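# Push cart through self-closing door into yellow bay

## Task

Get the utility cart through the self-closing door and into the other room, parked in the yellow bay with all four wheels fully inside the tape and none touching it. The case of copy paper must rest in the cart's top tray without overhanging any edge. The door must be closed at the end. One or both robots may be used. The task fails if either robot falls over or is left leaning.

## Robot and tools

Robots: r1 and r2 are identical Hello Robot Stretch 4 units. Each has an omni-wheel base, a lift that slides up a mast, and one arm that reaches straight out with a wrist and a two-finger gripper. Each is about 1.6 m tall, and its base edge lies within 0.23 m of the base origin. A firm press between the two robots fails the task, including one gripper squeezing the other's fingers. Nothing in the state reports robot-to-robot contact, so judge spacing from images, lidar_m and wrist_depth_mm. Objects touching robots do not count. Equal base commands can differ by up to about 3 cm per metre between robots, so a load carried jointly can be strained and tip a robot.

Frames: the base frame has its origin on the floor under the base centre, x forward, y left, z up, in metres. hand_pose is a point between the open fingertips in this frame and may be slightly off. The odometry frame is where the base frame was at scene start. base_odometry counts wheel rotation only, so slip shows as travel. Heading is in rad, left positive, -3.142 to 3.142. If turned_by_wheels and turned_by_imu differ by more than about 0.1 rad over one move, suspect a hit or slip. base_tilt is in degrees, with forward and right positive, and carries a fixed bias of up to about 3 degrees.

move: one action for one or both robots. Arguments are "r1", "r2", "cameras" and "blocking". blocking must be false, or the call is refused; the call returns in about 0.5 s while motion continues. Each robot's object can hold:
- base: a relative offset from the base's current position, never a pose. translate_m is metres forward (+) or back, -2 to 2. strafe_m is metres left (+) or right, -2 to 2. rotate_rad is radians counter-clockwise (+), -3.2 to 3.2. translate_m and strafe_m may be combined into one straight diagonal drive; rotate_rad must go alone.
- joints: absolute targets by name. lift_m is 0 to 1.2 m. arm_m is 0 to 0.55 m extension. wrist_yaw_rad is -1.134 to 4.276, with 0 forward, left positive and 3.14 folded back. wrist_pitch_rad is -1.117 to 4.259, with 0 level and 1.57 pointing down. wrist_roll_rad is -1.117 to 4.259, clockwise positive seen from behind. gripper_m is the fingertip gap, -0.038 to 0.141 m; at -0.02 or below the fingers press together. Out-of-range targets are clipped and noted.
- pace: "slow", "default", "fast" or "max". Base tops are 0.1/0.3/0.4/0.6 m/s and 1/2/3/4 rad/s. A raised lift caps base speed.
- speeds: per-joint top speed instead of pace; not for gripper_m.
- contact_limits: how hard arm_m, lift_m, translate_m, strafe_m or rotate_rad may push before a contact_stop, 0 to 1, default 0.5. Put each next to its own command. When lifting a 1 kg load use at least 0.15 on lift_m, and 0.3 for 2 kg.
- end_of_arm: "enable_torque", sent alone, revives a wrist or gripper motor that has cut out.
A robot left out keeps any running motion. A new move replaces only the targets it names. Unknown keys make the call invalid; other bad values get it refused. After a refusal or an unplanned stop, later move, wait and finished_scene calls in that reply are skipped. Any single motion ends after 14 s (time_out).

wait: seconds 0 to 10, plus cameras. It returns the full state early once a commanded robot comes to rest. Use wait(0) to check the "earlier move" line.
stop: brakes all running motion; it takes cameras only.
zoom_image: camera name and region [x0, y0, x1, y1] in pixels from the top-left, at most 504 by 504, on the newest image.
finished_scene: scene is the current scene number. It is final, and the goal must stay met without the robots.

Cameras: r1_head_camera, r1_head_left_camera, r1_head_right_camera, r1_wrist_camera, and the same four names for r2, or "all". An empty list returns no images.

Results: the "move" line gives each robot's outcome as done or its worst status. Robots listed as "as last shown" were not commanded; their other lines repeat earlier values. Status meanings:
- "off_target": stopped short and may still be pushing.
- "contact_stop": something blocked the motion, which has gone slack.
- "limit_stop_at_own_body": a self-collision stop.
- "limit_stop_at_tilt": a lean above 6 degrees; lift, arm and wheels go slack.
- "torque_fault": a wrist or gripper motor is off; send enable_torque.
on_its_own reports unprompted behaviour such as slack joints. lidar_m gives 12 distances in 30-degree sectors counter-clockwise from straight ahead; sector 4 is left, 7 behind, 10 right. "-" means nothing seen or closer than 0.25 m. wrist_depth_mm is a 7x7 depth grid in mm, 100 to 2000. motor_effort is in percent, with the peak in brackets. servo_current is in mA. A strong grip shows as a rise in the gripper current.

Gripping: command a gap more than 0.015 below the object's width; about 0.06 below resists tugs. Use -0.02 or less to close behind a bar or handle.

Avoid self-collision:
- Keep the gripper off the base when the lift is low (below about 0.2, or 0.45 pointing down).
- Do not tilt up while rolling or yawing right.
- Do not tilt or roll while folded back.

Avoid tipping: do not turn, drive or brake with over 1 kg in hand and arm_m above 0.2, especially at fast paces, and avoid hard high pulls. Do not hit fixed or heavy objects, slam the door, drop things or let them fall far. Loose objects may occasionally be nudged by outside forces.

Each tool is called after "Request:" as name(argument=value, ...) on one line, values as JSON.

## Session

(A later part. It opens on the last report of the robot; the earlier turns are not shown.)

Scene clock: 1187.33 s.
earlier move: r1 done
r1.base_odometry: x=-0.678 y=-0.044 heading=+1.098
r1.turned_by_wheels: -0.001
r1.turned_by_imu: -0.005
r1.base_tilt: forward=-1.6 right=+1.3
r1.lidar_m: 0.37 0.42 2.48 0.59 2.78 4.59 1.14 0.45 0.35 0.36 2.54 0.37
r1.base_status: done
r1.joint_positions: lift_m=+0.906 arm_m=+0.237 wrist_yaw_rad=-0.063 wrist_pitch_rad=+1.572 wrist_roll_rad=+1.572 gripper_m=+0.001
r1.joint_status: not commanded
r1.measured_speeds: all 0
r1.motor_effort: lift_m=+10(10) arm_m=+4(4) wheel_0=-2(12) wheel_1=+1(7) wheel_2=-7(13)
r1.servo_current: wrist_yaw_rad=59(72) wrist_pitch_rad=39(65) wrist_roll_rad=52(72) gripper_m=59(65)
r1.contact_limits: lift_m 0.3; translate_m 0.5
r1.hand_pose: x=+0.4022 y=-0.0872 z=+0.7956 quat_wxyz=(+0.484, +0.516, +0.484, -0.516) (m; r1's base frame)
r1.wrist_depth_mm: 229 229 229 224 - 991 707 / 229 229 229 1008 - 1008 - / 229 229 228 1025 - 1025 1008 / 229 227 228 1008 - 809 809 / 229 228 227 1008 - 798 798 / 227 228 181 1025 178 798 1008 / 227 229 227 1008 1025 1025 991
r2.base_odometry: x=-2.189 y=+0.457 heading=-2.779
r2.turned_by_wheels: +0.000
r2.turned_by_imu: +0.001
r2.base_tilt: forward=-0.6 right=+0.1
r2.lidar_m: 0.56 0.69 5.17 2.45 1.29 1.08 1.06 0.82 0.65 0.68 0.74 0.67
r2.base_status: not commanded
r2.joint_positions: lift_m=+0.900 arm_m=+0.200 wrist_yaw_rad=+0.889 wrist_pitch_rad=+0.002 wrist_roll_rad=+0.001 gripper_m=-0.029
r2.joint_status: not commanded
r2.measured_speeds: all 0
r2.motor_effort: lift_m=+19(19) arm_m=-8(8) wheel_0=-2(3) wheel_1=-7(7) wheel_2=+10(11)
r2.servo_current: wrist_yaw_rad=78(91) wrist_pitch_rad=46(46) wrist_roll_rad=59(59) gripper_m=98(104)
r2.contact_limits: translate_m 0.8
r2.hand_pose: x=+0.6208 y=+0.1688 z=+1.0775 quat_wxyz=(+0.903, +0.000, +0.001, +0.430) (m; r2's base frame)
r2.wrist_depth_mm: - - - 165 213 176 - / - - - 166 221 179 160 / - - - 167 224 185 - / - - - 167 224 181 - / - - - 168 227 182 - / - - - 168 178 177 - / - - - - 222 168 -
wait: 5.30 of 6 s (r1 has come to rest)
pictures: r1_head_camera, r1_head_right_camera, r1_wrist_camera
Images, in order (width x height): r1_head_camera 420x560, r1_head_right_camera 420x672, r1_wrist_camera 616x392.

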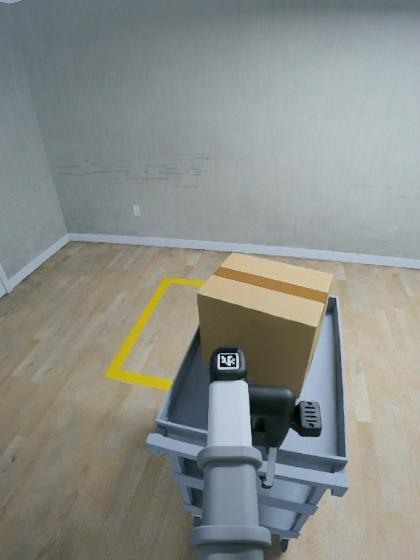

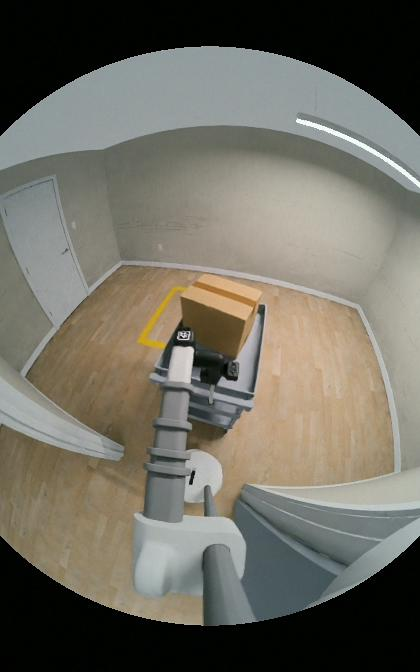

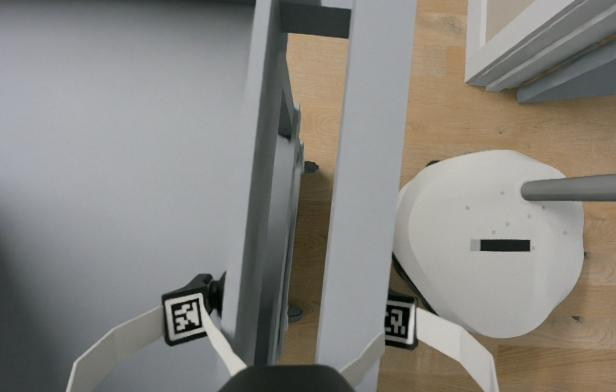

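Request:
move(blocking=false, r1={"base":{"translate_m":0.3,"strafe_m":-0.08},"contact_limits":{"translate_m":0.5},"pace":"slow"}, cameras=[])

Request:
wait(seconds=5, cameras=["r1_head_camera","r1_wrist_camera"])

Scene clock: 1202.73 s.
move: r1 moving
r1.base_odometry: x=-0.670 y=-0.034 heading=+1.097
r1.turned_by_wheels: +0.000
r1.turned_by_imu: -0.001
r1.base_tilt: forward=-1.6 right=+1.3
r1.lidar_m: 0.38 0.39 2.48 0.59 2.78 4.55 1.17 0.44 0.37 0.37 2.53 0.36
r1.base_status: translate_m moving; strafe_m moving
r1.joint_positions: lift_m=+0.906 arm_m=+0.237 wrist_yaw_rad=-0.063 wrist_pitch_rad=+1.573 wrist_roll_rad=+1.572 gripper_m=+0.001
r1.joint_status: not commanded
r1.measured_speeds: translate_m=+0.049 strafe_m=-0.013 rotate_rad=+0.002 lift_m=+0.000 arm_m=+0.000 wrist_yaw_rad=-0.003 wrist_pitch_rad=+0.009 wrist_roll_rad=+0.000
r1.motor_effort: lift_m=+9(10) arm_m=+4(4) wheel_0=+4(4) wheel_1=+1(4) wheel_2=-14(14)
r1.servo_current: wrist_yaw_rad=52(59) wrist_pitch_rad=39(46) wrist_roll_rad=33(65) gripper_m=59(65)
r1.contact_limits: lift_m 0.3; translate_m 0.5
r1.hand_pose: x=+0.4017 y=-0.0872 z=+0.7956 quat_wxyz=(+0.483, +0.515, +0.484, -0.516) (m; r1's base frame)
r1.wrist_depth_mm: 224 225 225 1025 - 904 683 / 224 224 225 1008 - 1042 - / 224 224 225 1042 - 1008 1025 / 224 224 224 1025 - 820 809 / 223 224 224 1008 - 820 820 / 224 224 182 1025 177 809 1042 / 222 174 224 991 177 1008 1025
r2: as last shown
r2.turned_by_imu: +0.002
r2.lidar_m: 0.60 0.69 5.15 2.43 1.30 1.07 1.06 0.83 0.68 0.66 0.75 0.65
r2.motor_effort: lift_m=+19(19) arm_m=-8(8) wheel_0=-2(3) wheel_1=-7(7) wheel_2=+10(10)
r2.servo_current: wrist_yaw_rad=65(72) wrist_pitch_rad=39(46) wrist_roll_rad=46(59) gripper_m=98(98)
r2.contact_limits: translate_m 0.8
r2.wrist_depth_mm: - - - 166 213 177 - / - - - 166 221 179 159 / - - - 167 224 185 - / - - - 167 224 181 - / - - - 167 227 181 - / - - - 168 179 177 - / - - - - 222 168 -
pictures: none
No camera images: "cameras" was empty.

Scene clock: 1206.60 s.
earlier move: r1 done
r1.base_odometry: x=-0.471 y=+0.187 heading=+1.099
r1.turned_by_wheels: +0.001
r1.turned_by_imu: +0.001
r1.base_tilt: forward=-1.6 right=+1.3
r1.lidar_m: 0.38 0.44 2.50 0.66 0.69 4.62 0.89 0.45 0.55 2.25 2.54 0.37
r1.base_status: done
r1.joint_positions: lift_m=+0.906 arm_m=+0.237 wrist_yaw_rad=-0.063 wrist_pitch_rad=+1.568 wrist_roll_rad=+1.572 gripper_m=+0.001
r1.joint_status: not commanded
r1.measured_speeds: all 0
r1.motor_effort: lift_m=+10(10) arm_m=+4(4) wheel_0=+7(11) wheel_1=+3(6) wheel_2=-1(14)
r1.servo_current: wrist_yaw_rad=52(72) wrist_pitch_rad=39(52) wrist_roll_rad=59(72) gripper_m=59(65)
r1.contact_limits: lift_m 0.3; translate_m 0.5
r1.hand_pose: x=+0.4031 y=-0.0873 z=+0.7956 quat_wxyz=(+0.484, +0.516, +0.483, -0.515) (m; r1's base frame)
r1.wrist_depth_mm: 227 228 226 169 - 1025 1008 / 228 227 227 1008 - 1008 1008 / 227 226 227 1008 - 1025 991 / 228 227 227 1008 - 798 798 / 227 227 226 1008 - 798 798 / 229 227 182 1025 178 809 1025 / 229 173 221 1025 1008 1042 991
r2.base_odometry: x=-2.189 y=+0.457 heading=-2.779
r2.turned_by_wheels: +0.000
r2.turned_by_imu: +0.001
r2.base_tilt: forward=-0.6 right=+0.1
r2.lidar_m: 0.59 0.72 5.17 2.42 1.30 1.07 1.08 0.81 0.67 0.64 0.76 0.67
r2.base_status: not commanded
r2.joint_positions: lift_m=+0.900 arm_m=+0.200 wrist_yaw_rad=+0.889 wrist_pitch_rad=+0.002 wrist_roll_rad=+0.001 gripper_m=-0.029
r2.joint_status: not commanded
r2.measured_speeds: all 0
r2.motor_effort: lift_m=+19(19) arm_m=-8(8) wheel_0=-2(3) wheel_1=-7(7) wheel_2=+10(11)
r2.servo_current: wrist_yaw_rad=72(78) wrist_pitch_rad=39(46) wrist_roll_rad=59(65) gripper_m=98(104)
r2.contact_limits: translate_m 0.8
r2.hand_pose: x=+0.6208 y=+0.1688 z=+1.0775 quat_wxyz=(+0.903, +0.000, +0.001, +0.430) (m; r2's base frame)
r2.wrist_depth_mm: - - - 166 213 176 - / - - - 166 220 179 160 / - - - 166 223 185 - / - - - 167 225 181 - / - - - 168 226 181 - / - - - 168 179 177 - / - - - - 221 168 -
wait: 3.87 of 5 s (r1 has come to rest)
pictures: r1_head_camera, r1_wrist_camera
Images, in order (width x height): r1_head_camera 420x560, r1_wrist_camera 616x392.

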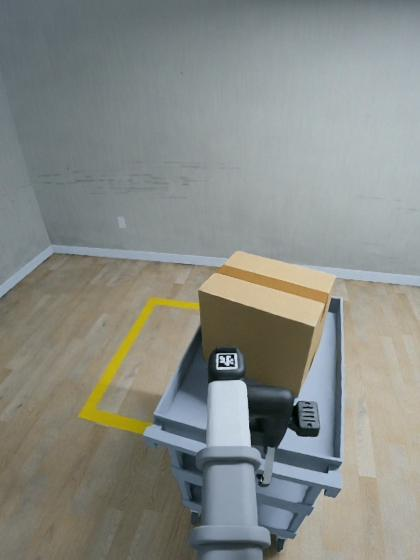

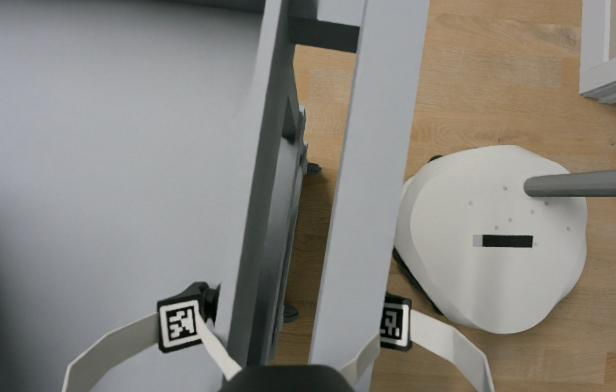

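Request:
move(blocking=false, r1={"base":{"translate_m":0.2,"strafe_m":-0.06},"contact_limits":{"translate_m":0.5},"pace":"slow"}, cameras=[])

Request:
wait(seconds=4, cameras=["r1_head_right_camera","r1_head_camera","r1_wrist_camera"])

Scene clock: 1223.40 s.
move: r1 moving
r1.base_odometry: x=-0.462 y=+0.196 heading=+1.099
r1.turned_by_wheels: +0.001
r1.turned_by_imu: +0.000
r1.base_tilt: forward=-1.6 right=+1.2
r1.lidar_m: 0.38 0.43 2.50 0.68 0.70 4.64 0.89 0.48 0.60 2.24 2.55 0.37
r1.base_status: translate_m moving; strafe_m moving
r1.joint_positions: lift_m=+0.906 arm_m=+0.237 wrist_yaw_rad=-0.063 wrist_pitch_rad=+1.570 wrist_roll_rad=+1.572 gripper_m=+0.001
r1.joint_status: not commanded
r1.measured_speeds: translate_m=+0.049 strafe_m=-0.014 rotate_rad=-0.001 lift_m=+0.000 arm_m=+0.000 wrist_yaw_rad=+0.000 wrist_pitch_rad=+0.012 wrist_roll_rad=+0.000
r1.motor_effort: lift_m=+9(10) arm_m=+4(4) wheel_0=+10(11) wheel_1=+4(7) wheel_2=-8(8)
r1.servo_current: wrist_yaw_rad=52(72) wrist_pitch_rad=46(46) wrist_roll_rad=39(65) gripper_m=52(65)
r1.contact_limits: lift_m 0.3; translate_m 0.5
r1.hand_pose: x=+0.4026 y=-0.0873 z=+0.7956 quat_wxyz=(+0.484, +0.516, +0.484, -0.516) (m; r1's base frame)
r1.wrist_depth_mm: 223 223 225 156 - 1008 1008 / 224 224 225 1008 - 1008 1008 / 224 224 225 1025 - 1025 1042 / 223 224 225 1025 - 798 820 / 224 224 224 1025 - 809 809 / 224 224 184 1025 178 809 1025 / 224 173 224 1025 178 1008 1025
r2: as last shown
r2.base_tilt: forward=-0.6 right=+0.0
r2.lidar_m: 0.59 0.71 5.17 2.44 1.33 1.06 1.07 0.82 0.68 0.66 0.75 0.67
r2.motor_effort: lift_m=+19(19) arm_m=-8(8) wheel_0=-3(3) wheel_1=-7(7) wheel_2=+10(10)
r2.servo_current: wrist_yaw_rad=65(78) wrist_pitch_rad=39(46) wrist_roll_rad=59(59) gripper_m=104(104)
r2.contact_limits: translate_m 0.8
r2.wrist_depth_mm: - - - 166 213 177 - / - - - 166 220 179 159 / - - - 167 224 185 - / - - - 167 225 181 - / - - - 168 227 181 - / - - - 168 179 177 - / - - - - 221 168 -
pictures: none
No camera images: "cameras" was empty.

Scene clock: 1226.23 s.
earlier move: r1 done
r1.base_odometry: x=-0.327 y=+0.337 heading=+1.099
r1.turned_by_wheels: +0.000
r1.turned_by_imu: +0.000
r1.base_tilt: forward=-1.6 right=+1.3
r1.lidar_m: 0.38 0.44 2.50 1.10 0.78 4.66 0.72 0.59 0.97 2.23 2.50 0.36
r1.base_status: done
r1.joint_positions: lift_m=+0.906 arm_m=+0.237 wrist_yaw_rad=-0.063 wrist_pitch_rad=+1.569 wrist_roll_rad=+1.572 gripper_m=+0.001
r1.joint_status: not commanded
r1.measured_speeds: all 0
r1.motor_effort: lift_m=+9(10) arm_m=+4(4) wheel_0=+7(12) wheel_1=+2(7) wheel_2=-2(9)
r1.servo_current: wrist_yaw_rad=52(72) wrist_pitch_rad=46(46) wrist_roll_rad=46(72) gripper_m=59(65)
r1.contact_limits: lift_m 0.3; translate_m 0.5
r1.hand_pose: x=+0.4029 y=-0.0873 z=+0.7956 quat_wxyz=(+0.484, +0.516, +0.483, -0.515) (m; r1's base frame)
r1.wrist_depth_mm: 228 227 226 157 - 1025 991 / 228 228 226 991 - 1008 1025 / 227 228 227 1008 - 1025 1025 / 228 228 227 1008 - 809 809 / 228 227 227 1008 - 798 788 / 227 228 183 1008 178 788 991 / 229 172 181 1042 178 1008 1025
r2.base_odometry: x=-2.189 y=+0.457 heading=-2.779
r2.turned_by_wheels: +0.000
r2.turned_by_imu: +0.000
r2.base_tilt: forward=-0.6 right=+0.1
r2.lidar_m: 0.60 0.70 5.13 2.44 1.31 1.09 1.06 0.83 0.65 0.66 0.76 0.69
r2.base_status: not commanded
r2.joint_positions: lift_m=+0.900 arm_m=+0.200 wrist_yaw_rad=+0.889 wrist_pitch_rad=+0.002 wrist_roll_rad=+0.001 gripper_m=-0.029
r2.joint_status: not commanded
r2.measured_speeds: all 0
r2.motor_effort: lift_m=+19(19) arm_m=-7(8) wheel_0=-2(3) wheel_1=-7(8) wheel_2=+10(11)
r2.servo_current: wrist_yaw_rad=72(85) wrist_pitch_rad=46(46) wrist_roll_rad=52(65) gripper_m=98(104)
r2.contact_limits: translate_m 0.8
r2.hand_pose: x=+0.6208 y=+0.1688 z=+1.0775 quat_wxyz=(+0.903, +0.000, +0.001, +0.430) (m; r2's base frame)
r2.wrist_depth_mm: - - - 166 213 177 - / - - - 166 221 179 159 / - - - 167 223 184 - / - - - 167 224 181 - / - - - 167 226 182 - / - - - 168 179 177 - / - - - - 222 168 -
wait: 2.83 of 4 s (r1 has come to rest)
pictures: r1_head_camera, r1_head_right_camera, r1_wrist_camera
Images, in order (width x height): r1_head_camera 420x560, r1_head_right_camera 420x672, r1_wrist_camera 616x392.

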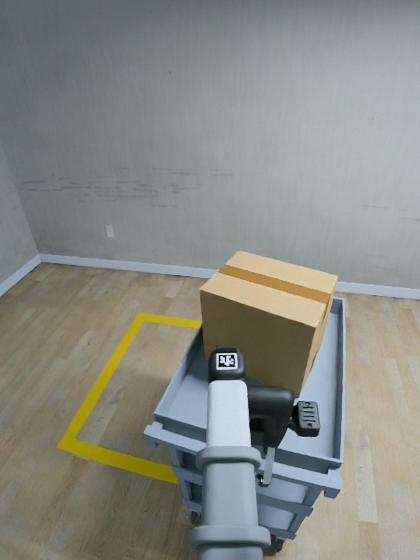

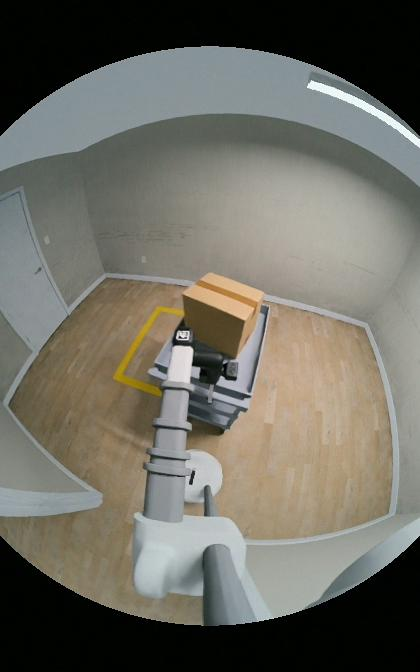

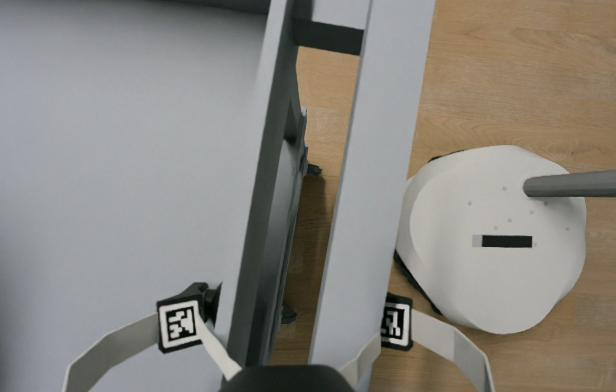

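Request:
move(blocking=false, r1={"base":{"translate_m":0.026,"strafe_m":-0.54},"contact_limits":{"translate_m":0.5},"joints":{"wrist_yaw_rad":0.68},"speeds":{"wrist_yaw_rad":0.14},"pace":"slow"}, cameras=[])

Request:
wait(seconds=7, cameras=["r1_head_camera","r1_wrist_camera"])

Scene clock: 1237.37 s.
move: r1 moving
r1.base_odometry: x=-0.314 y=+0.332 heading=+1.099
r1.turned_by_wheels: +0.000
r1.turned_by_imu: +0.000
r1.base_tilt: forward=-1.6 right=+1.3
r1.lidar_m: 0.40 0.44 2.52 1.12 0.82 4.65 0.68 0.60 0.93 2.21 2.50 0.36
r1.base_status: translate_m moving; strafe_m moving
r1.joint_positions: lift_m=+0.906 arm_m=+0.237 wrist_yaw_rad=-0.012 wrist_pitch_rad=+1.569 wrist_roll_rad=+1.572 gripper_m=+0.001
r1.joint_status: wrist_yaw_rad moving
r1.measured_speeds: translate_m=+0.002 strafe_m=-0.054 rotate_rad=+0.000 lift_m=+0.000 arm_m=+0.000 wrist_yaw_rad=+0.143 wrist_pitch_rad=+0.000 wrist_roll_rad=+0.000
r1.motor_effort: lift_m=+10(10) arm_m=+4(4) wheel_0=+9(12) wheel_1=-4(6) wheel_2=-3(3)
r1.servo_current: wrist_yaw_rad=137(137) wrist_pitch_rad=39(46) wrist_roll_rad=39(52) gripper_m=52(59)
r1.contact_limits: lift_m 0.3; translate_m 0.5
r1.hand_pose: x=+0.4073 y=-0.0874 z=+0.7956 quat_wxyz=(+0.497, +0.504, +0.496, -0.503) (m; r1's base frame)
r1.wrist_depth_mm: 226 225 227 171 - 1025 991 / 226 226 225 239 - 1025 1008 / 227 226 225 1008 - 1025 1008 / 228 226 226 1008 - 809 788 / 226 227 226 1008 - 798 809 / 227 226 182 991 177 820 798 / 227 226 180 1025 178 148 1008
r2: as last shown
r2.turned_by_imu: +0.001
r2.base_tilt: forward=-0.6 right=+0.0
r2.lidar_m: 0.58 0.66 5.17 2.45 1.30 1.08 1.05 0.81 0.67 0.65 0.75 0.64
r2.motor_effort: lift_m=+19(19) arm_m=-8(8) wheel_0=-3(3) wheel_1=-7(7) wheel_2=+10(10)
r2.servo_current: wrist_yaw_rad=72(78) wrist_pitch_rad=39(46) wrist_roll_rad=46(59) gripper_m=98(104)
r2.contact_limits: translate_m 0.8
r2.wrist_depth_mm: - - - 166 213 176 - / - - - 166 220 178 159 / - - - 167 222 185 - / - - - 167 225 181 - / - - - 168 227 181 - / - - - 168 178 177 - / - - - - 222 168 -
pictures: none
No camera images: "cameras" was empty.

Scene clock: 1243.43 s.
earlier move: r1 done
r1.base_odometry: x=+0.166 y=+0.116 heading=+1.100
r1.turned_by_wheels: +0.000
r1.turned_by_imu: -0.001
r1.base_tilt: forward=-1.6 right=+1.3
r1.lidar_m: 0.34 0.34 3.01 1.41 1.32 0.62 0.61 0.71 1.20 1.70 1.94 0.50
r1.base_status: done
r1.joint_positions: lift_m=+0.906 arm_m=+0.237 wrist_yaw_rad=+0.679 wrist_pitch_rad=+1.560 wrist_roll_rad=+1.572 gripper_m=+0.001
r1.joint_status: all done
r1.measured_speeds: all 0
r1.motor_effort: lift_m=+10(10) arm_m=-3(4) wheel_0=+4(13) wheel_1=-3(8) wheel_2=+4(6)
r1.servo_current: wrist_yaw_rad=46(137) wrist_pitch_rad=59(59) wrist_roll_rad=59(78) gripper_m=59(65)
r1.contact_limits: lift_m 0.3; translate_m 0.5
r1.hand_pose: x=+0.4651 y=-0.0661 z=+0.7956 quat_wxyz=(+0.639, +0.309, +0.636, -0.302) (m; r1's base frame)
r1.wrist_depth_mm: 230 229 228 - - 1008 1008 / 229 229 227 1025 - 1008 1008 / 230 228 227 1025 - 991 1025 / 230 229 228 1008 - 991 1008 / 229 228 227 1008 - 1008 991 / 229 229 181 1025 178 798 1008 / 229 170 178 1025 798 788 991
r2.base_odometry: x=-2.189 y=+0.457 heading=-2.779
r2.turned_by_wheels: +0.000
r2.turned_by_imu: +0.001
r2.base_tilt: forward=-0.6 right=+0.1
r2.lidar_m: 0.60 0.72 5.17 2.45 1.31 1.05 1.07 0.83 0.66 0.67 0.74 0.66
r2.base_status: not commanded
r2.joint_positions: lift_m=+0.900 arm_m=+0.200 wrist_yaw_rad=+0.889 wrist_pitch_rad=+0.002 wrist_roll_rad=+0.001 gripper_m=-0.029
r2.joint_status: not commanded
r2.measured_speeds: all 0
r2.motor_effort: lift_m=+19(19) arm_m=-8(8) wheel_0=-2(3) wheel_1=-7(7) wheel_2=+10(11)
r2.servo_current: wrist_yaw_rad=59(85) wrist_pitch_rad=39(52) wrist_roll_rad=46(59) gripper_m=91(104)
r2.contact_limits: translate_m 0.8
r2.hand_pose: x=+0.6208 y=+0.1688 z=+1.0775 quat_wxyz=(+0.903, +0.000, +0.001, +0.430) (m; r2's base frame)
r2.wrist_depth_mm: - - - 166 213 177 - / - - - 166 220 179 159 / - - - 167 223 185 - / - - - 167 226 181 - / - - - 168 227 182 - / - - - 168 178 177 - / - - - - 221 168 -
wait: 6.07 of 7 s (r1 has come to rest)
pictures: r1_head_camera, r1_wrist_camera
Images, in order (width x height): r1_head_camera 420x560, r1_wrist_camera 616x392.

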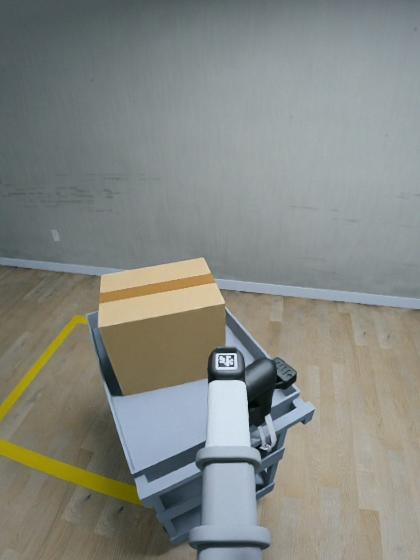

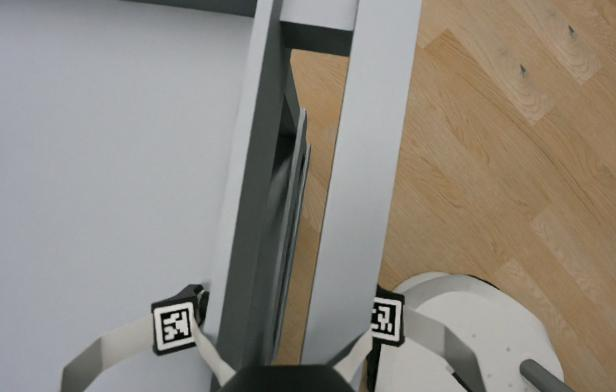

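Request:
move(r1={"base":{"translate_m":0.43,"strafe_m":0.32},"pace":"slow"}, blocking=false, cameras=[])

Request:
wait(seconds=8, cameras=["r1_head_camera","r1_wrist_camera"])

Scene clock: 1260.70 s.
move: r1 moving
r1.base_odometry: x=+0.164 y=+0.129 heading=+1.099
r1.turned_by_wheels: +0.000
r1.turned_by_imu: -0.002
r1.base_tilt: forward=-1.6 right=+1.3
r1.lidar_m: 0.35 0.32 3.00 1.44 1.32 0.62 0.62 0.69 1.22 1.71 1.92 0.50
r1.base_status: translate_m moving; strafe_m moving
r1.joint_positions: lift_m=+0.906 arm_m=+0.237 wrist_yaw_rad=+0.679 wrist_pitch_rad=+1.561 wrist_roll_rad=+1.572 gripper_m=+0.001
r1.joint_status: not commanded
r1.measured_speeds: translate_m=+0.041 strafe_m=+0.032 rotate_rad=-0.003 lift_m=+0.000 arm_m=+0.000 wrist_yaw_rad=+0.000 wrist_pitch_rad=+0.025 wrist_roll_rad=+0.000
r1.motor_effort: lift_m=+9(10) arm_m=-3(4) wheel_0=-4(4) wheel_1=+5(6) wheel_2=-5(5)
r1.servo_current: wrist_yaw_rad=65(65) wrist_pitch_rad=46(59) wrist_roll_rad=39(65) gripper_m=52(59)
r1.contact_limits: lift_m 0.3
r1.hand_pose: x=+0.4649 y=-0.0663 z=+0.7956 quat_wxyz=(+0.639, +0.308, +0.636, -0.302) (m; r1's base frame)
r1.wrist_depth_mm: 229 229 228 - - 1025 991 / 229 229 229 1008 - 1008 1008 / 229 228 229 1025 - 1008 1008 / 229 228 229 1008 - 1008 1008 / 229 228 228 1008 - 1008 1008 / 229 229 182 1008 178 788 1008 / 230 164 180 798 788 798 1008
r2: as last shown
r2.turned_by_imu: +0.002
r2.lidar_m: 0.59 0.66 5.16 2.44 1.31 1.05 1.05 0.82 0.67 0.66 0.75 0.67
r2.motor_effort: lift_m=+19(19) arm_m=-7(8) wheel_0=-2(3) wheel_1=-7(7) wheel_2=+11(11)
r2.servo_current: wrist_yaw_rad=72(78) wrist_pitch_rad=39(46) wrist_roll_rad=52(52) gripper_m=91(104)
r2.contact_limits: translate_m 0.8
r2.wrist_depth_mm: - - - 165 213 176 - / - - - 166 221 179 159 / - - - 167 223 185 - / - - - 167 224 181 - / - - - 168 226 181 - / - - - 168 179 178 - / - - - - 222 168 -
pictures: none
No camera images: "cameras" was empty.

Scene clock: 1266.77 s.
earlier move: r1 done
r1.base_odometry: x=+0.077 y=+0.644 heading=+1.098
r1.turned_by_wheels: -0.001
r1.turned_by_imu: -0.008
r1.base_tilt: forward=-1.6 right=+1.3
r1.lidar_m: 0.36 0.33 2.62 2.24 1.26 5.11 1.01 1.13 1.81 2.10 2.17 0.49
r1.base_status: done
r1.joint_positions: lift_m=+0.906 arm_m=+0.237 wrist_yaw_rad=+0.676 wrist_pitch_rad=+1.573 wrist_roll_rad=+1.573 gripper_m=+0.001
r1.joint_status: not commanded
r1.measured_speeds: all 0
r1.motor_effort: lift_m=+10(10) arm_m=+3(4) wheel_0=-10(15) wheel_1=+0(9) wheel_2=-6(17)
r1.servo_current: wrist_yaw_rad=26(78) wrist_pitch_rad=46(72) wrist_roll_rad=46(65) gripper_m=59(65)
r1.contact_limits: lift_m 0.3
r1.hand_pose: x=+0.4622 y=-0.0685 z=+0.7956 quat_wxyz=(+0.637, +0.306, +0.638, -0.307) (m; r1's base frame)
r1.wrist_depth_mm: 227 229 229 229 - - 1042 / 228 229 229 228 1008 1042 1042 / 227 227 229 229 1042 1042 1042 / 227 228 229 1025 - 1025 1025 / 226 226 228 - - 1025 1025 / 226 226 179 1008 - 809 1008 / 225 226 227 1008 173 156 1025
r2.base_odometry: x=-2.189 y=+0.457 heading=-2.779
r2.turned_by_wheels: +0.000
r2.turned_by_imu: +0.001
r2.base_tilt: forward=-0.5 right=+0.0
r2.lidar_m: 0.59 0.68 5.15 2.46 1.29 1.08 1.07 0.81 0.66 0.66 0.78 0.68
r2.base_status: not commanded
r2.joint_positions: lift_m=+0.900 arm_m=+0.200 wrist_yaw_rad=+0.889 wrist_pitch_rad=+0.002 wrist_roll_rad=+0.001 gripper_m=-0.029
r2.joint_status: not commanded
r2.measured_speeds: all 0
r2.motor_effort: lift_m=+19(19) arm_m=-8(8) wheel_0=-2(3) wheel_1=-7(8) wheel_2=+10(11)
r2.servo_current: wrist_yaw_rad=78(78) wrist_pitch_rad=46(46) wrist_roll_rad=52(65) gripper_m=98(104)
r2.contact_limits: translate_m 0.8
r2.hand_pose: x=+0.6208 y=+0.1688 z=+1.0775 quat_wxyz=(+0.903, +0.000, +0.001, +0.430) (m; r2's base frame)
r2.wrist_depth_mm: - - - 166 213 177 - / - - - 166 221 179 159 / - - - 167 223 185 - / - - - 167 224 181 - / - - - 167 226 182 - / - - - 168 178 178 - / - - - - 222 168 -
wait: 6.07 of 8 s (r1 has come to rest)
pictures: r1_head_camera, r1_wrist_camera
Images, in order (width x height): r1_head_camera 420x560, r1_wrist_camera 616x392.

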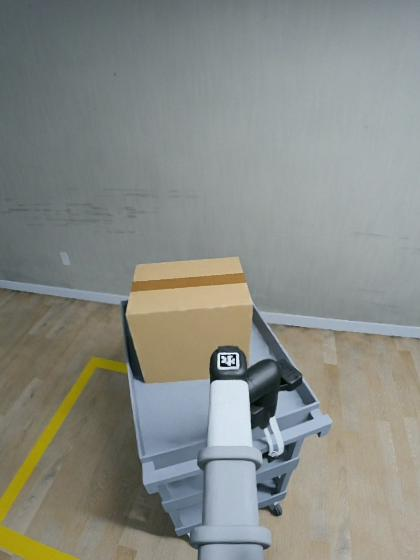

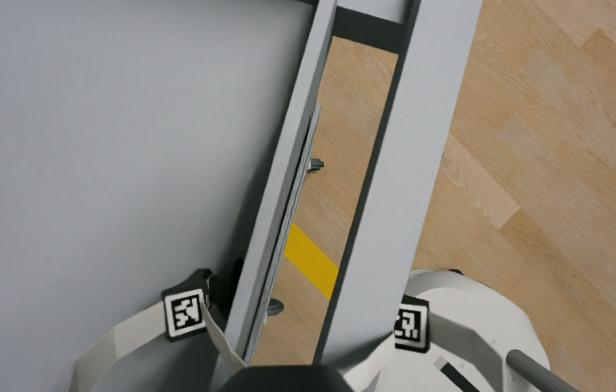

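Request:
move(r1={"base":{"translate_m":0.015,"strafe_m":0.39},"joints":{"wrist_yaw_rad":0.0},"speeds":{"wrist_yaw_rad":0.17},"pace":"slow"}, blocking=false, cameras=[])

Request:
wait(seconds=8, cameras=["r1_head_camera","r1_wrist_camera","r1_head_left_camera"])

Scene clock: 1282.10 s.
move: r1 moving
r1.base_odometry: x=+0.065 y=+0.651 heading=+1.097
r1.turned_by_wheels: -0.001
r1.turned_by_imu: -0.002
r1.base_tilt: forward=-1.6 right=+1.3
r1.lidar_m: 0.35 0.35 2.60 2.24 1.21 5.17 1.01 1.09 1.83 2.13 2.17 0.48
r1.base_status: translate_m moving; strafe_m moving
r1.joint_positions: lift_m=+0.906 arm_m=+0.237 wrist_yaw_rad=+0.605 wrist_pitch_rad=+1.572 wrist_roll_rad=+1.573 gripper_m=+0.001
r1.joint_status: wrist_yaw_rad moving
r1.measured_speeds: translate_m=+0.002 strafe_m=+0.055 rotate_rad=-0.002 lift_m=+0.000 arm_m=+0.000 wrist_yaw_rad=-0.169 wrist_pitch_rad=+0.000 wrist_roll_rad=+0.000
r1.motor_effort: lift_m=+10(10) arm_m=+3(4) wheel_0=-14(17) wheel_1=+4(5) wheel_2=-5(6)
r1.servo_current: wrist_yaw_rad=39(72) wrist_pitch_rad=33(52) wrist_roll_rad=46(59) gripper_m=52(59)
r1.contact_limits: lift_m 0.3
r1.hand_pose: x=+0.4573 y=-0.0721 z=+0.7956 quat_wxyz=(+0.626, +0.328, +0.626, -0.329) (m; r1's base frame)
r1.wrist_depth_mm: 230 229 230 230 - 1008 1025 / 228 229 229 229 1008 1025 1042 / 228 229 229 1008 - 1042 1025 / 228 228 228 1008 - 1025 1008 / 227 228 228 - - 1025 1008 / 226 227 179 1025 177 798 1025 / 226 227 228 1025 176 809 1025
r2: as last shown
r2.turned_by_imu: +0.002
r2.base_tilt: forward=-0.6 right=+0.1
r2.lidar_m: 0.59 0.67 5.18 2.46 1.30 1.07 1.04 0.80 0.66 0.66 0.76 0.68
r2.motor_effort: lift_m=+19(19) arm_m=-8(8) wheel_0=-3(3) wheel_1=-7(7) wheel_2=+10(10)
r2.servo_current: wrist_yaw_rad=72(78) wrist_pitch_rad=39(46) wrist_roll_rad=46(52) gripper_m=98(98)
r2.contact_limits: translate_m 0.8
r2.wrist_depth_mm: - - - 166 213 177 - / - - - 166 221 178 159 / - - - 167 222 185 - / - - - 167 224 181 - / - - - 168 226 182 - / - - - 168 179 177 - / - - - - 222 168 -
pictures: none
No camera images: "cameras" was empty.

Scene clock: 1286.67 s.
earlier move: r1 done
r1.base_odometry: x=-0.263 y=+0.835 heading=+1.098
r1.turned_by_wheels: +0.001
r1.turned_by_imu: +0.000
r1.base_tilt: forward=-1.6 right=+1.2
r1.lidar_m: 0.39 0.46 2.23 2.09 1.11 0.98 1.35 1.11 1.71 2.49 2.23 0.38
r1.base_status: done
r1.joint_positions: lift_m=+0.906 arm_m=+0.237 wrist_yaw_rad=+0.003 wrist_pitch_rad=+1.562 wrist_roll_rad=+1.573 gripper_m=+0.001
r1.joint_status: all done
r1.measured_speeds: all 0
r1.motor_effort: lift_m=+9(10) arm_m=-3(4) wheel_0=-9(17) wheel_1=+0(5) wheel_2=-1(6)
r1.servo_current: wrist_yaw_rad=59(78) wrist_pitch_rad=52(65) wrist_roll_rad=52(65) gripper_m=59(65)
r1.contact_limits: lift_m 0.3
r1.hand_pose: x=+0.4108 y=-0.0874 z=+0.7956 quat_wxyz=(+0.502, +0.502, +0.498, -0.498) (m; r1's base frame)
r1.wrist_depth_mm: 231 229 229 166 - 1008 1008 / 231 230 229 234 - 1008 1008 / 230 229 229 788 - 1008 1008 / 231 230 229 1008 - 809 788 / 230 229 229 1025 809 788 798 / 230 229 183 1042 178 798 788 / 231 174 178 1008 1008 991 991
r2.base_odometry: x=-2.189 y=+0.457 heading=-2.779
r2.turned_by_wheels: +0.000
r2.turned_by_imu: +0.001
r2.base_tilt: forward=-0.6 right=+0.1
r2.lidar_m: 0.58 0.71 5.17 2.46 1.31 1.07 1.05 0.83 0.65 0.64 0.76 0.68
r2.base_status: not commanded
r2.joint_positions: lift_m=+0.900 arm_m=+0.200 wrist_yaw_rad=+0.889 wrist_pitch_rad=+0.002 wrist_roll_rad=+0.001 gripper_m=-0.029
r2.joint_status: not commanded
r2.measured_speeds: all 0
r2.motor_effort: lift_m=+19(19) arm_m=-7(8) wheel_0=-2(3) wheel_1=-7(7) wheel_2=+10(11)
r2.servo_current: wrist_yaw_rad=72(85) wrist_pitch_rad=39(46) wrist_roll_rad=39(59) gripper_m=98(104)
r2.contact_limits: translate_m 0.8
r2.hand_pose: x=+0.6208 y=+0.1688 z=+1.0775 quat_wxyz=(+0.903, +0.000, +0.001, +0.430) (m; r2's base frame)
r2.wrist_depth_mm: - - - 166 213 176 - / - - - 167 221 178 160 / - - - 167 224 185 - / - - - 167 225 181 - / - - - 167 226 181 - / - - - 168 178 177 - / - - - - 221 168 -
wait: 4.57 of 8 s (r1 has come to rest)
pictures: r1_head_camera, r1_head_left_camera, r1_wrist_camera
Images, in order (width x height): r1_head_camera 420x560, r1_head_left_camera 420x672, r1_wrist_camera 616x392.

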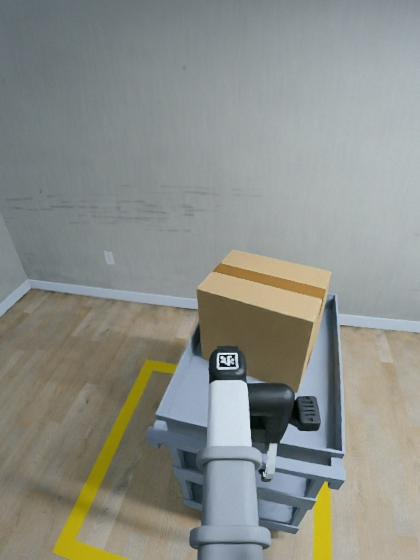

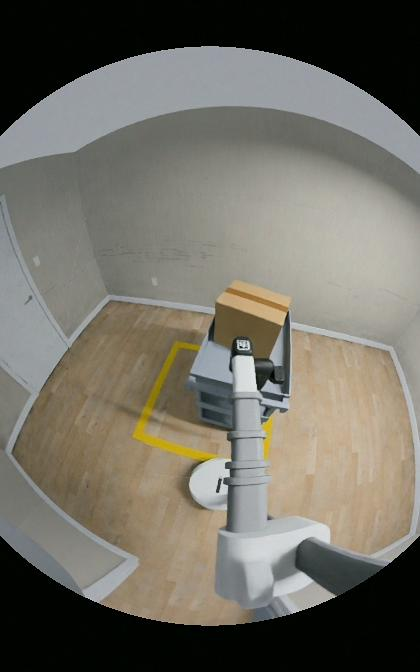

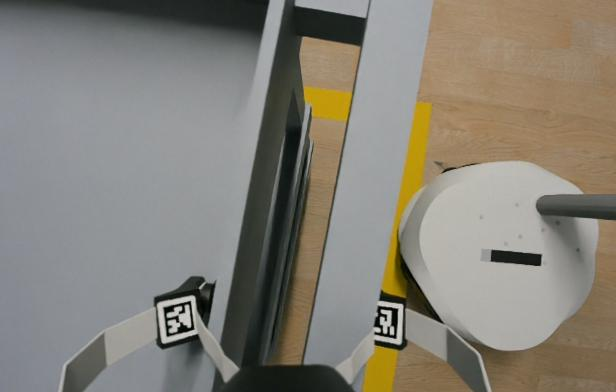

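Request:
wait(seconds=0, cameras=["r1_head_camera","r1_head_right_camera"])

Request:
zoom_image(camera="r1_head_camera", region=[140, 400, 380, 560])

Request:
zoom_image(camera="r1_head_right_camera", region=[60, 300, 300, 520])

Scene clock: 1304.03 s.
r1.base_odometry: x=-0.263 y=+0.835 heading=+1.098
r1.turned_by_wheels: +0.000
r1.turned_by_imu: -0.001
r1.base_tilt: forward=-1.6 right=+1.3
r1.lidar_m: 0.37 0.43 2.23 2.09 1.12 0.99 1.36 1.12 1.70 2.48 2.25 0.39
r1.base_status: done
r1.joint_positions: lift_m=+0.906 arm_m=+0.237 wrist_yaw_rad=+0.003 wrist_pitch_rad=+1.562 wrist_roll_rad=+1.573 gripper_m=+0.001
r1.joint_status: all done
r1.measured_speeds: all 0
r1.motor_effort: lift_m=+10(10) arm_m=-3(4) wheel_0=-9(17) wheel_1=+0(5) wheel_2=+0(6)
r1.servo_current: wrist_yaw_rad=65(78) wrist_pitch_rad=46(65) wrist_roll_rad=39(65) gripper_m=59(65)
r1.contact_limits: lift_m 0.3
r1.hand_pose: x=+0.4108 y=-0.0874 z=+0.7956 quat_wxyz=(+0.502, +0.502, +0.498, -0.498) (m; r1's base frame)
r1.wrist_depth_mm: 230 229 229 167 - 991 991 / 230 229 229 234 - 1008 991 / 230 229 228 809 - 1008 1008 / 230 229 229 1008 - 788 778 / 229 229 228 1025 798 788 788 / 230 229 182 1025 179 798 798 / 231 174 177 1025 1008 991 1008
r2.base_odometry: x=-2.189 y=+0.457 heading=-2.779
r2.turned_by_wheels: +0.000
r2.turned_by_imu: +0.002
r2.base_tilt: forward=-0.6 right=+0.0
r2.lidar_m: 0.59 0.72 5.16 2.43 1.33 1.08 1.07 0.81 0.66 0.66 0.76 0.67
r2.base_status: not commanded
r2.joint_positions: lift_m=+0.900 arm_m=+0.200 wrist_yaw_rad=+0.889 wrist_pitch_rad=+0.002 wrist_roll_rad=+0.001 gripper_m=-0.029
r2.joint_status: not commanded
r2.measured_speeds: all 0
r2.motor_effort: lift_m=+19(19) arm_m=-8(8) wheel_0=-2(3) wheel_1=-7(7) wheel_2=+11(11)
r2.servo_current: wrist_yaw_rad=72(85) wrist_pitch_rad=33(46) wrist_roll_rad=39(59) gripper_m=98(104)
r2.contact_limits: translate_m 0.8
r2.hand_pose: x=+0.6208 y=+0.1688 z=+1.0775 quat_wxyz=(+0.903, +0.000, +0.001, +0.430) (m; r2's base frame)
r2.wrist_depth_mm: - - - 166 213 177 - / - - - 166 221 179 159 / - - - 167 224 185 - / - - - 167 224 181 - / - - - 167 226 182 - / - - - 168 179 177 - / - - - - 221 168 -
pictures: r1_head_camera, r1_head_right_camera
Images, in order (width x height): r1_head_camera 420x560, r1_head_right_camera 420x672.

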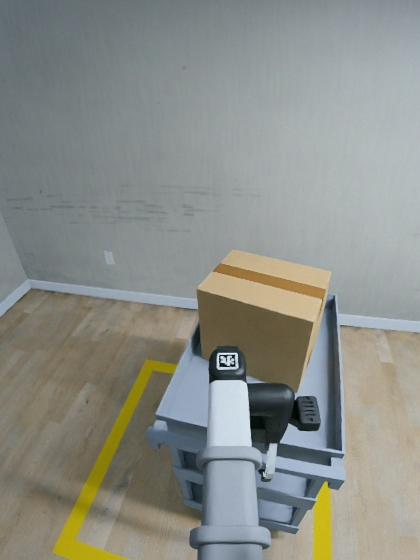

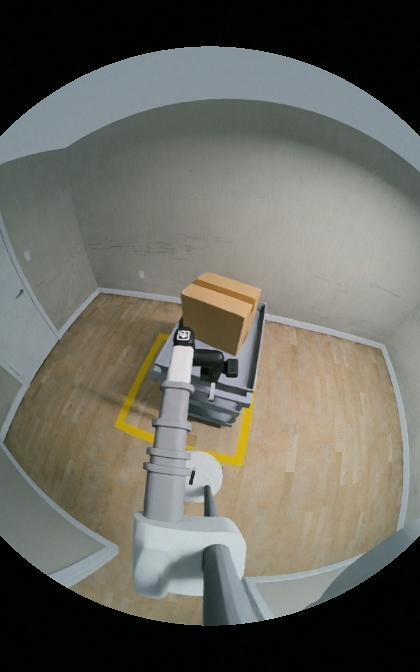

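Scaled by 2.100 from the camera's 420x560 image, which has a finer 600x800 frame.

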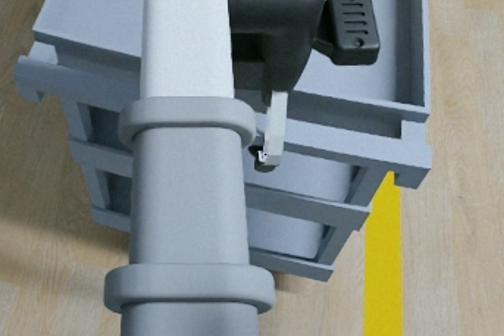

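Scaled by 2.100 from the camera's 420x672 image, which has a finer 600x960 frame.

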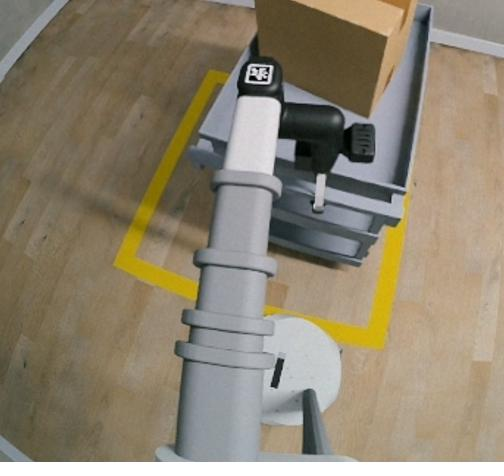

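Request:
move(r1={"joints":{"gripper_m":0.141}}, blocking=false, cameras=[])

Request:
wait(seconds=2, cameras=[])

Request:
move(r1={"joints":{"lift_m":1.15}}, blocking=false, cameras=[])

Request:
wait(seconds=4, cameras=["r1_head_camera","r1_wrist_camera","r2_head_camera","r2_head_left_camera"])

Scene clock: 1321.80 s.
move: r1 moving
r1.base_odometry: x=-0.263 y=+0.835 heading=+1.098
r1.turned_by_wheels: +0.000
r1.turned_by_imu: -0.001
r1.base_tilt: forward=-1.6 right=+1.3
r1.lidar_m: 0.40 0.44 2.22 2.08 1.11 0.98 1.38 1.10 1.67 2.50 2.23 0.39
r1.base_status: not commanded
r1.joint_positions: lift_m=+0.906 arm_m=+0.237 wrist_yaw_rad=+0.002 wrist_pitch_rad=+1.562 wrist_roll_rad=+1.573 gripper_m=+0.019
r1.joint_status: gripper_m moving
r1.measured_speeds: translate_m=+0.000 strafe_m=+0.000 rotate_rad=+0.000 lift_m=+0.000 arm_m=+0.000 wrist_yaw_rad=-0.003 wrist_pitch_rad=+0.000 wrist_roll_rad=+0.000
r1.motor_effort: lift_m=+10(10) arm_m=-4(4) wheel_0=-8(9) wheel_1=+0(1) wheel_2=+0(1)
r1.servo_current: wrist_yaw_rad=59(65) wrist_pitch_rad=52(59) wrist_roll_rad=52(65) gripper_m=65(65)
r1.contact_limits: lift_m 0.3
r1.hand_pose: x=+0.4107 y=-0.0874 z=+0.7956 quat_wxyz=(+0.502, +0.502, +0.498, -0.498) (m; r1's base frame)
r1.wrist_depth_mm: 232 231 230 176 - 1008 976 / 233 231 229 477 - 1008 1025 / 234 231 231 809 - 991 991 / 231 230 229 1025 - 809 798 / 232 231 229 1042 798 798 798 / 232 231 186 1025 181 798 798 / 231 230 180 132 991 788 1008
r2: as last shown
r2.base_tilt: forward=-0.6 right=+0.1
r2.lidar_m: 0.62 0.65 5.18 2.44 1.32 1.07 1.06 0.83 0.66 0.65 0.75 0.67
r2.motor_effort: lift_m=+19(19) arm_m=-7(8) wheel_0=-3(3) wheel_1=-7(7) wheel_2=+10(11)
r2.servo_current: wrist_yaw_rad=72(78) wrist_pitch_rad=39(46) wrist_roll_rad=52(52) gripper_m=98(104)
r2.contact_limits: translate_m 0.8
r2.wrist_depth_mm: - - - 166 213 177 - / - - - 165 220 179 159 / - - - 167 224 185 - / - - - 167 225 181 - / - - - 168 226 181 - / - - - 168 179 177 - / - - - - 222 168 -
pictures: none
No camera images: "cameras" was empty.

Scene clock: 1323.63 s.
earlier move: r1 done
r1.base_odometry: x=-0.263 y=+0.835 heading=+1.098
r1.turned_by_wheels: +0.000
r1.turned_by_imu: +0.000
r1.base_tilt: forward=-1.6 right=+1.3
r1.lidar_m: 0.38 0.45 2.24 2.09 1.12 0.99 1.36 1.10 1.72 2.50 2.22 0.38
r1.base_status: not commanded
r1.joint_positions: lift_m=+0.906 arm_m=+0.237 wrist_yaw_rad=+0.001 wrist_pitch_rad=+1.565 wrist_roll_rad=+1.573 gripper_m=+0.141
r1.joint_status: all done
r1.measured_speeds: all 0
r1.motor_effort: lift_m=+10(10) arm_m=-3(4) wheel_0=-7(9) wheel_1=+0(1) wheel_2=+0(1)
r1.servo_current: wrist_yaw_rad=33(72) wrist_pitch_rad=33(59) wrist_roll_rad=46(65) gripper_m=46(104)
r1.contact_limits: lift_m 0.3
r1.hand_pose: x=+0.4097 y=-0.0874 z=+0.7956 quat_wxyz=(+0.501, +0.502, +0.498, -0.499) (m; r1's base frame)
r1.wrist_depth_mm: 233 233 232 185 - 1025 1008 / 233 232 232 402 - 1008 1008 / 234 232 231 480 - 1008 1008 / 233 232 231 1025 820 809 798 / 233 231 232 1008 798 820 798 / 233 231 186 1008 185 798 809 / 233 231 160 135 1008 798 1008
r2.base_odometry: x=-2.189 y=+0.457 heading=-2.779
r2.turned_by_wheels: +0.000
r2.turned_by_imu: +0.000
r2.base_tilt: forward=-0.6 right=+0.0
r2.lidar_m: 0.59 0.70 5.17 2.42 1.32 1.06 1.07 0.78 0.66 0.66 0.76 0.67
r2.base_status: not commanded
r2.joint_positions: lift_m=+0.900 arm_m=+0.200 wrist_yaw_rad=+0.889 wrist_pitch_rad=+0.002 wrist_roll_rad=+0.001 gripper_m=-0.029
r2.joint_status: not commanded
r2.measured_speeds: all 0
r2.motor_effort: lift_m=+19(19) arm_m=-8(8) wheel_0=-2(3) wheel_1=-7(7) wheel_2=+10(11)
r2.servo_current: wrist_yaw_rad=85(85) wrist_pitch_rad=39(46) wrist_roll_rad=46(65) gripper_m=98(104)
r2.contact_limits: translate_m 0.8
r2.hand_pose: x=+0.6208 y=+0.1688 z=+1.0775 quat_wxyz=(+0.903, +0.000, +0.001, +0.430) (m; r2's base frame)
r2.wrist_depth_mm: - - - 166 213 176 - / - - - 166 221 178 159 / - - - 166 224 185 - / - - - 167 224 181 - / - - - 167 227 182 - / - - - 168 179 177 - / - - - - 221 167 -
wait: 1.83 of 2 s (r1 has come to rest)
pictures: none
No camera images: "cameras" was empty.

Scene clock: 1324.13 s.
move: r1 moving
r1.base_odometry: x=-0.263 y=+0.835 heading=+1.098
r1.turned_by_wheels: +0.000
r1.turned_by_imu: +0.000
r1.base_tilt: forward=-1.6 right=+1.3
r1.lidar_m: 0.38 0.44 2.24 2.10 1.10 0.99 1.38 1.09 1.74 2.47 2.27 0.37
r1.base_status: not commanded
r1.joint_positions: lift_m=+0.943 arm_m=+0.237 wrist_yaw_rad=+0.001 wrist_pitch_rad=+1.567 wrist_roll_rad=+1.572 gripper_m=+0.141
r1.joint_status: lift_m moving
r1.measured_speeds: translate_m=+0.000 strafe_m=+0.000 rotate_rad=+0.000 lift_m=+0.147 arm_m=+0.000 wrist_yaw_rad=+0.000 wrist_pitch_rad=+0.000 wrist_roll_rad=+0.000
r1.motor_effort: lift_m=+27(27) arm_m=-4(4) wheel_0=-4(7) wheel_1=+0(0) wheel_2=+0(1)
r1.servo_current: wrist_yaw_rad=59(65) wrist_pitch_rad=39(52) wrist_roll_rad=65(65) gripper_m=39(52)
r1.hand_pose: x=+0.4090 y=-0.0874 z=+0.8324 quat_wxyz=(+0.501, +0.501, +0.499, -0.499) (m; r1's base frame)
r1.wrist_depth_mm: 257 256 256 205 - 1042 1042 / 255 255 256 256 - 1042 1042 / 256 256 256 554 - 1025 1042 / 256 256 256 1060 842 831 1042 / 257 256 256 1042 831 831 831 / 255 201 235 1025 193 198 1042 / 256 256 255 143 1042 1042 1042
r2: as last shown
r2.base_tilt: forward=-0.6 right=+0.1
r2.lidar_m: 0.60 0.68 5.15 2.44 1.29 1.06 1.07 0.80 0.68 0.66 0.76 0.68
r2.motor_effort: lift_m=+19(19) arm_m=-7(8) wheel_0=-3(3) wheel_1=-7(7) wheel_2=+10(11)
r2.servo_current: wrist_yaw_rad=72(78) wrist_pitch_rad=39(46) wrist_roll_rad=39(59) gripper_m=98(104)
r2.contact_limits: translate_m 0.8
r2.wrist_depth_mm: - - - 165 213 177 - / - - - 166 221 178 159 / - - - 166 224 185 - / - - - 167 225 181 - / - - - 167 225 182 - / - - - 168 179 178 - / - - - - 223 168 -
pictures: none
No camera images: "cameras" was empty.

Scene clock: 1325.73 s.
earlier move: r1 done
r1.base_odometry: x=-0.263 y=+0.835 heading=+1.098
r1.turned_by_wheels: +0.000
r1.turned_by_imu: +0.000
r1.base_tilt: forward=-1.6 right=+1.3
r1.lidar_m: 0.38 0.44 2.23 2.07 1.10 1.00 1.40 1.10 1.72 2.49 2.25 0.37
r1.base_status: not commanded
r1.joint_positions: lift_m=+1.150 arm_m=+0.237 wrist_yaw_rad=+0.001 wrist_pitch_rad=+1.568 wrist_roll_rad=+1.572 gripper_m=+0.141
r1.joint_status: all done
r1.measured_speeds: all 0
r1.motor_effort: lift_m=+24(28) arm_m=-3(4) wheel_0=-4(7) wheel_1=+0(1) wheel_2=+0(1)
r1.servo_current: wrist_yaw_rad=46(72) wrist_pitch_rad=39(52) wrist_roll_rad=33(65) gripper_m=46(52)
r1.hand_pose: x=+0.4089 y=-0.0874 z=+1.0393 quat_wxyz=(+0.501, +0.501, +0.499, -0.499) (m; r1's base frame)
r1.wrist_depth_mm: 466 1229 1281 1255 1255 1255 1255 / 466 466 466 1281 1229 1229 1229 / 343 466 462 466 1255 1255 1229 / 359 466 466 723 1098 1042 1229 / 399 466 466 1255 1025 1042 1255 / 455 210 466 1255 212 196 1255 / 466 466 469 143 1255 1255 1255
r2.base_odometry: x=-2.189 y=+0.457 heading=-2.779
r2.turned_by_wheels: +0.000
r2.turned_by_imu: +0.000
r2.base_tilt: forward=-0.6 right=+0.0
r2.lidar_m: 0.59 0.72 5.16 2.46 1.31 1.06 1.07 0.81 0.68 0.67 0.75 0.69
r2.base_status: not commanded
r2.joint_positions: lift_m=+0.900 arm_m=+0.200 wrist_yaw_rad=+0.889 wrist_pitch_rad=+0.002 wrist_roll_rad=+0.001 gripper_m=-0.029
r2.joint_status: not commanded
r2.measured_speeds: all 0
r2.motor_effort: lift_m=+19(19) arm_m=-8(8) wheel_0=-2(3) wheel_1=-7(7) wheel_2=+10(11)
r2.servo_current: wrist_yaw_rad=65(78) wrist_pitch_rad=39(52) wrist_roll_rad=46(65) gripper_m=98(104)
r2.contact_limits: translate_m 0.8
r2.hand_pose: x=+0.6208 y=+0.1688 z=+1.0775 quat_wxyz=(+0.903, +0.000, +0.001, +0.430) (m; r2's base frame)
r2.wrist_depth_mm: - - - 166 213 177 - / - - - 166 221 179 159 / - - - 166 223 185 - / - - - 167 225 181 - / - - - 167 226 182 - / - - - 168 178 177 - / - - - - 221 168 -
wait: 1.60 of 4 s (r1 has come to rest)
pictures: r1_head_camera, r1_wrist_camera, r2_head_camera, r2_head_left_camera
Images, in order (width x height): r1_head_camera 420x560, r1_wrist_camera 616x392, r2_head_camera 420x560, r2_head_left_camera 420x672.

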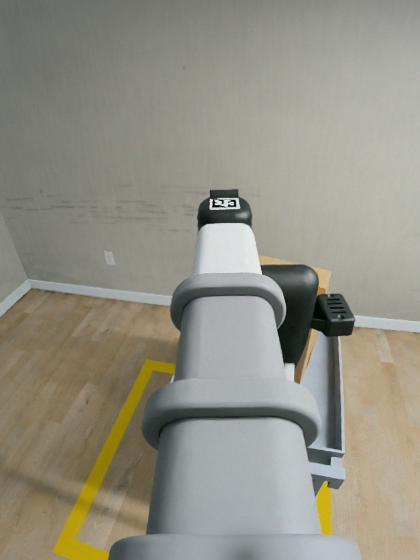

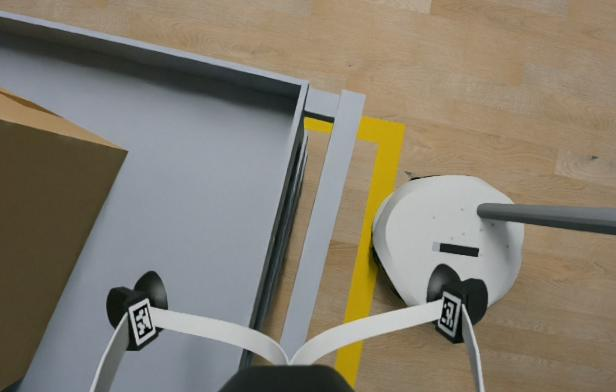

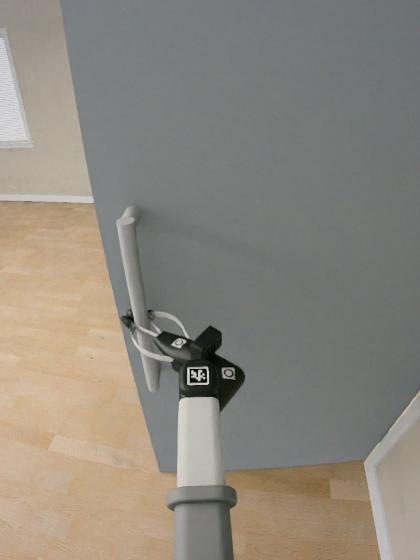

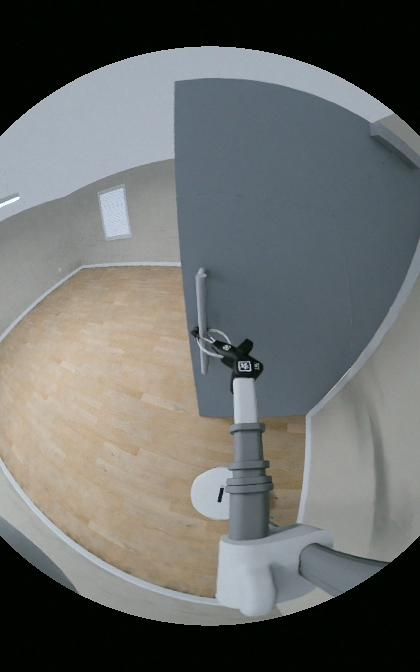

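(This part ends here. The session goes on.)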